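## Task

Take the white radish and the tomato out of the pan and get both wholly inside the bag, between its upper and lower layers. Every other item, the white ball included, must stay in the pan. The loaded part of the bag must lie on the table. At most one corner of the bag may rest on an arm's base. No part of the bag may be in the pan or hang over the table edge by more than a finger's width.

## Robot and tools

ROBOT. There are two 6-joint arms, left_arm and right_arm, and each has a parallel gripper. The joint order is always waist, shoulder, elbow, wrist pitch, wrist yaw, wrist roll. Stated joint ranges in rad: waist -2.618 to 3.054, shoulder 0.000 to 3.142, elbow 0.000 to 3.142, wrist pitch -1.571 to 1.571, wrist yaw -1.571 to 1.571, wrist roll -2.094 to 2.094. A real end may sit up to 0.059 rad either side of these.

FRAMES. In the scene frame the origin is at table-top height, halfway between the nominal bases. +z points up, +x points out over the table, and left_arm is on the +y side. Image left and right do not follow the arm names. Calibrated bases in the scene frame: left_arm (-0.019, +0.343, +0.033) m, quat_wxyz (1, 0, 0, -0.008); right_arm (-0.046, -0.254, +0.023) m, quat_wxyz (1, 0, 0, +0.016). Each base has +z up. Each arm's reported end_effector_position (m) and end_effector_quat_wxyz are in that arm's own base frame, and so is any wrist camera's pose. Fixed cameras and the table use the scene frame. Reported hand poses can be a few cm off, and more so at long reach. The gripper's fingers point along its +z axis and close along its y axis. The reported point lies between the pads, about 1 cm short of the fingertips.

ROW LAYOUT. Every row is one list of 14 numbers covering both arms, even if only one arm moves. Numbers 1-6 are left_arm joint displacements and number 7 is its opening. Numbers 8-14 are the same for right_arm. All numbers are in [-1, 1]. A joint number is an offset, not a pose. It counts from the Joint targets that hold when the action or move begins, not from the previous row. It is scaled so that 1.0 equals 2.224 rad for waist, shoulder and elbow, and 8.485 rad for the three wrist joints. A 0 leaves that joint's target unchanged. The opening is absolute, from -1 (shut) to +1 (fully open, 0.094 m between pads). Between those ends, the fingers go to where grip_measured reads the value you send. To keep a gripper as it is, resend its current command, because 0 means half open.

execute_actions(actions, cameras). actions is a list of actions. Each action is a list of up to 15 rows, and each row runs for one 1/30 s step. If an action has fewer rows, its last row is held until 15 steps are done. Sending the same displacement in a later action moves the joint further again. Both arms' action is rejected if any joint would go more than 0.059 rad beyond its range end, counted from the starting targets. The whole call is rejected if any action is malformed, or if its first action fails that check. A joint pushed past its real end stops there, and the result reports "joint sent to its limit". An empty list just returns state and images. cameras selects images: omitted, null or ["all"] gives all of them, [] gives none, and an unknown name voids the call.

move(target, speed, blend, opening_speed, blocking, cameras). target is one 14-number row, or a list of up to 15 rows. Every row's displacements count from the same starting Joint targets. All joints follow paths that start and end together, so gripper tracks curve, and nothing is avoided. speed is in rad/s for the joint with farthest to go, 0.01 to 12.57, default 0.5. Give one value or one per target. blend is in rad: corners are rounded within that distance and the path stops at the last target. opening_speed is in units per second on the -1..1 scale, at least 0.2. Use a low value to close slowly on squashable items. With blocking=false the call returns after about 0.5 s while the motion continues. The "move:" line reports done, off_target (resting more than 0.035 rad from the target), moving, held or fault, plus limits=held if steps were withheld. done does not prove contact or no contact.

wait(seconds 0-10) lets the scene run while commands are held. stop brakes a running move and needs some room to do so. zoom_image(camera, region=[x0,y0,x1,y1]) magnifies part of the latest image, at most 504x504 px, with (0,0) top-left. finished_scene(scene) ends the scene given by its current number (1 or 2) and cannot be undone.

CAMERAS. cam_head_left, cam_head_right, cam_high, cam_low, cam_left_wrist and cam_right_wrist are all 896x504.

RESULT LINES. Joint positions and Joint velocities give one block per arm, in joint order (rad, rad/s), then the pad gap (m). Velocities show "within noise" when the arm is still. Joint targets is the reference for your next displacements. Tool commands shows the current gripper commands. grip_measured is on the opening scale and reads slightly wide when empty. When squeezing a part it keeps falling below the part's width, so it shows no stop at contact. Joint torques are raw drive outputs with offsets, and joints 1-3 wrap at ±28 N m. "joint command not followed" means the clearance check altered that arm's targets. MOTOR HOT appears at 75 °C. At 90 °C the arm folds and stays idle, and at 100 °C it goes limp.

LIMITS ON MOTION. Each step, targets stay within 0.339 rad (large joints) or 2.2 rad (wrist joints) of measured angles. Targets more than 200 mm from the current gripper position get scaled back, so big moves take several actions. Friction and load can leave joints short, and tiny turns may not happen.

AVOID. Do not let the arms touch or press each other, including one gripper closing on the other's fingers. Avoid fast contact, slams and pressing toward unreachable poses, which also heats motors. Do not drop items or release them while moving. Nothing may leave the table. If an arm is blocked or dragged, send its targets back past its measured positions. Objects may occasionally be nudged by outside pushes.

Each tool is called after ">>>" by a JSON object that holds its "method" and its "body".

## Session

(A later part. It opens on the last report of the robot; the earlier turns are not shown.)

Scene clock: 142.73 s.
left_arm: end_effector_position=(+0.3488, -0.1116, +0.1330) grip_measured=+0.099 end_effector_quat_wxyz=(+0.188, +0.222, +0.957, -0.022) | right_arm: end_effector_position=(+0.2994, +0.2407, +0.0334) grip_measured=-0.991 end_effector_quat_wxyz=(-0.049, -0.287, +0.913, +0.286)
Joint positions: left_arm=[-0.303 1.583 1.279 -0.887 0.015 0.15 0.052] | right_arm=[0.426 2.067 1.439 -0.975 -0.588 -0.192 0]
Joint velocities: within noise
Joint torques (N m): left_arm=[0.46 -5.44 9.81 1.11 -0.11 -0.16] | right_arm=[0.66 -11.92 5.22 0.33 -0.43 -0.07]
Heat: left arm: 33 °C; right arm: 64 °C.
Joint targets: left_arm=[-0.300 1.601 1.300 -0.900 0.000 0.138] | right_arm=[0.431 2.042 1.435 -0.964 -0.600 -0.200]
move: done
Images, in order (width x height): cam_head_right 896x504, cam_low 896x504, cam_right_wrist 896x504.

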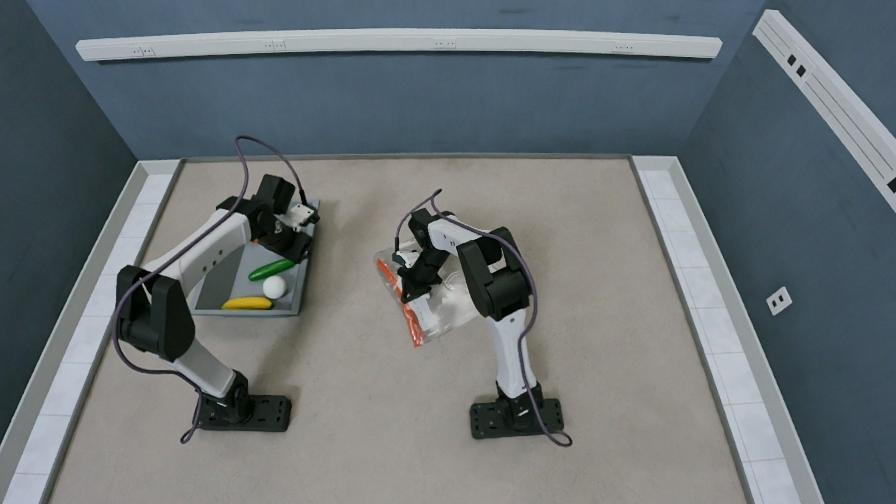

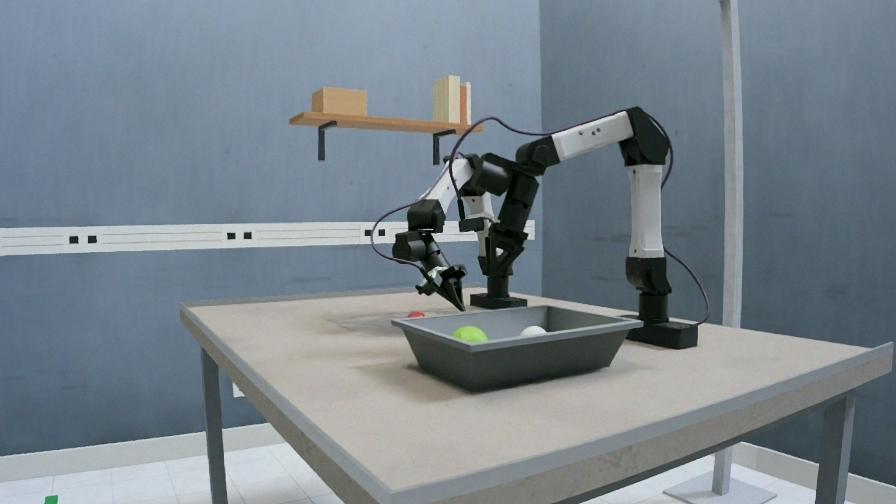

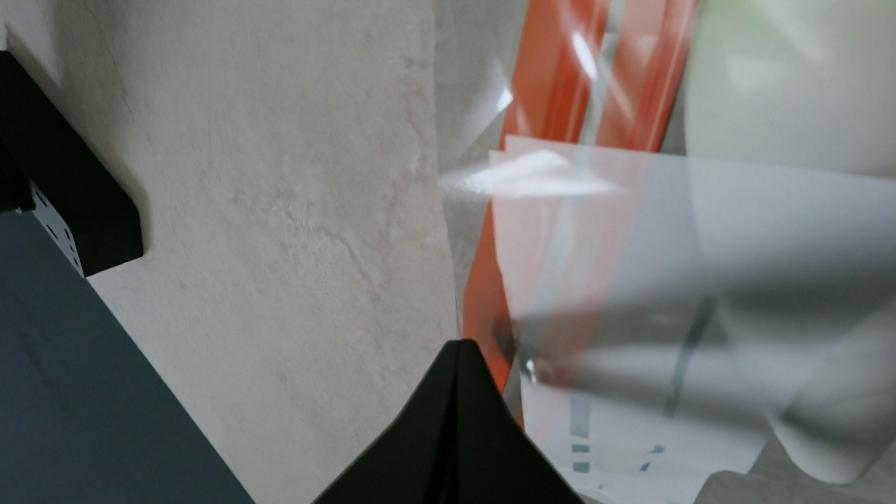

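>>> {"method": "move", "body": {"target": [[0,0,0,0,0,0,0.1,0,0.029,0,0,0,0,-1],[0,0,0,0,0,0,0.1,0,0.029,0,0,0,0,-0.5],[0,0,0,0,0,0,0.1,0,-0.12,0.15,-0.03,0,0,-0.5],[0,0,0,0,0,0,0.1,-0.3,-0.1,0.2,-0.05,0.0707,0,-0.5]], "speed": [0.15,0.15,0.25,0.5], "opening_speed": 0.5}}

>>> {"method": "zoom_image", "body": {"camera": "cam_head_right", "region": [340, 190, 520, 350]}}

>>> {"method": "zoom_image", "body": {"camera": "cam_head_left", "region": [170, 180, 350, 340]}}

Scene clock: 148.40 s.
left_arm: end_effector_position=(+0.3487, -0.1116, +0.1330) grip_measured=+0.099 end_effector_quat_wxyz=(+0.188, +0.222, +0.957, -0.022) | right_arm: end_effector_position=(+0.3698, -0.0876, +0.2013) grip_measured=-0.501 end_effector_quat_wxyz=(+0.113, +0.022, +0.993, -0.019)
Joint positions: left_arm=[-0.303 1.583 1.279 -0.887 0.015 0.15 0.052] | right_arm=[-0.238 1.808 1.852 -1.386 -0.011 -0.193 0.023]
Joint velocities: within noise
Joint torques (N m): left_arm=[0.47 -5.45 9.78 1.11 -0.11 -0.15] | right_arm=[0.16 -7.19 8.8 0.63 0.05 -0.03]
Heat: left arm: 34 °C; right arm: 61 °C.
Joint targets: left_arm=[-0.300 1.601 1.300 -0.901 -0.001 0.138] | right_arm=[-0.236 1.819 1.880 -1.389 0.000 -0.200]
move: done

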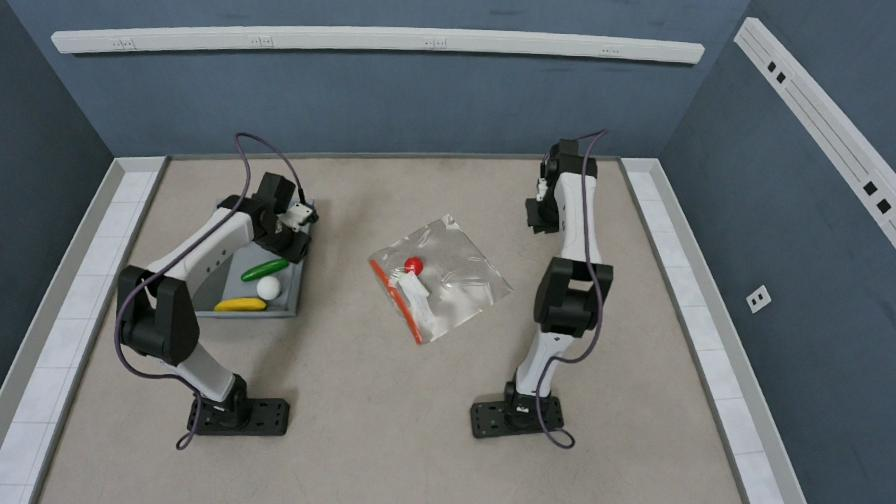

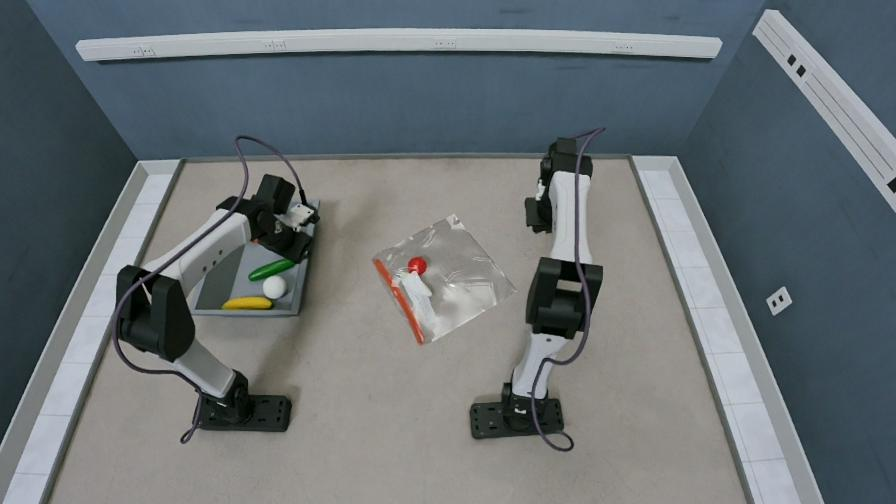

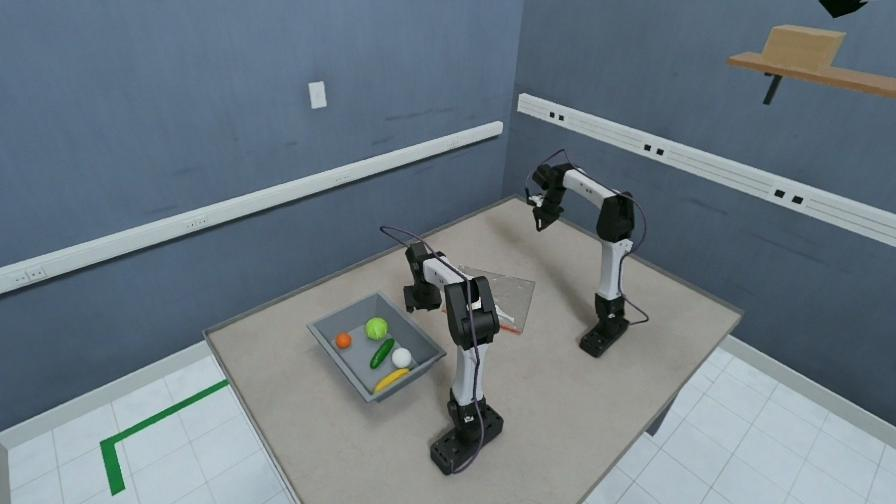

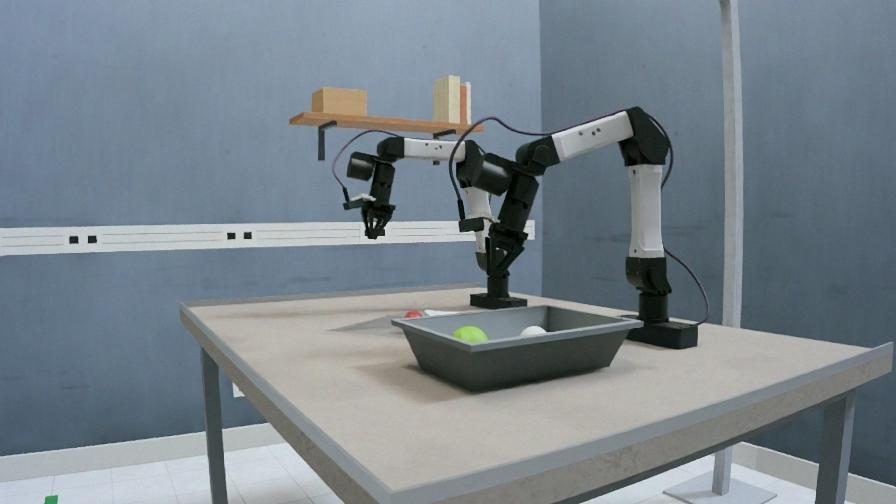

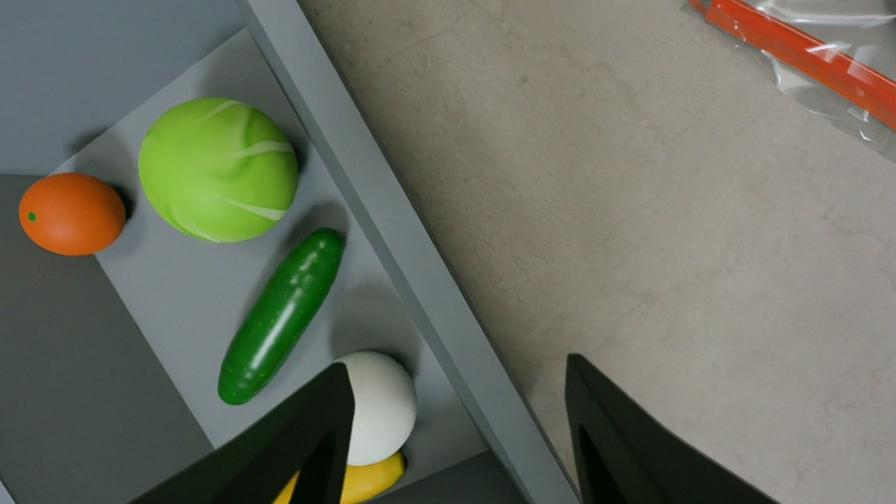

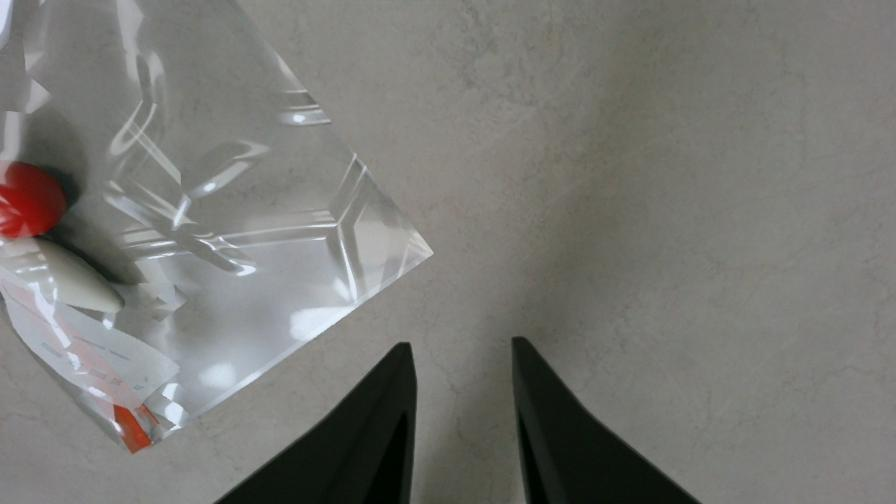

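Scaled by 2.800 from the camera's 896x504 image, which has a finer 1280x720 frame.

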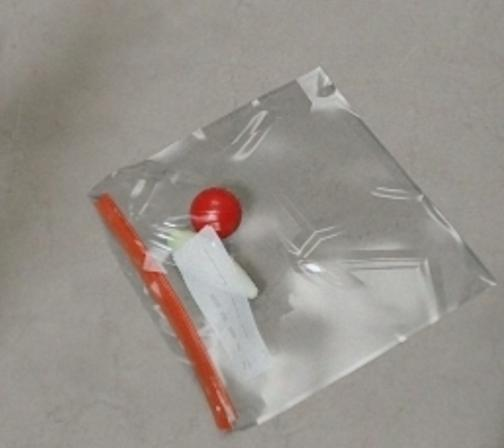

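Scaled by 2.800 from the camera's 896x504 image, which has a finer 1280x720 frame.

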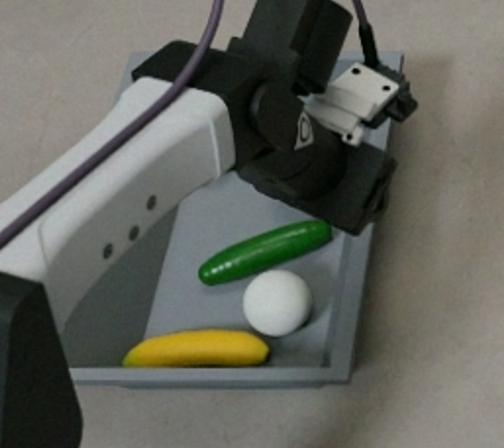

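Beautiful; done.

>>> {"method": "finished_scene", "body": {"scene": 1}}

The scene is finished: the task was done.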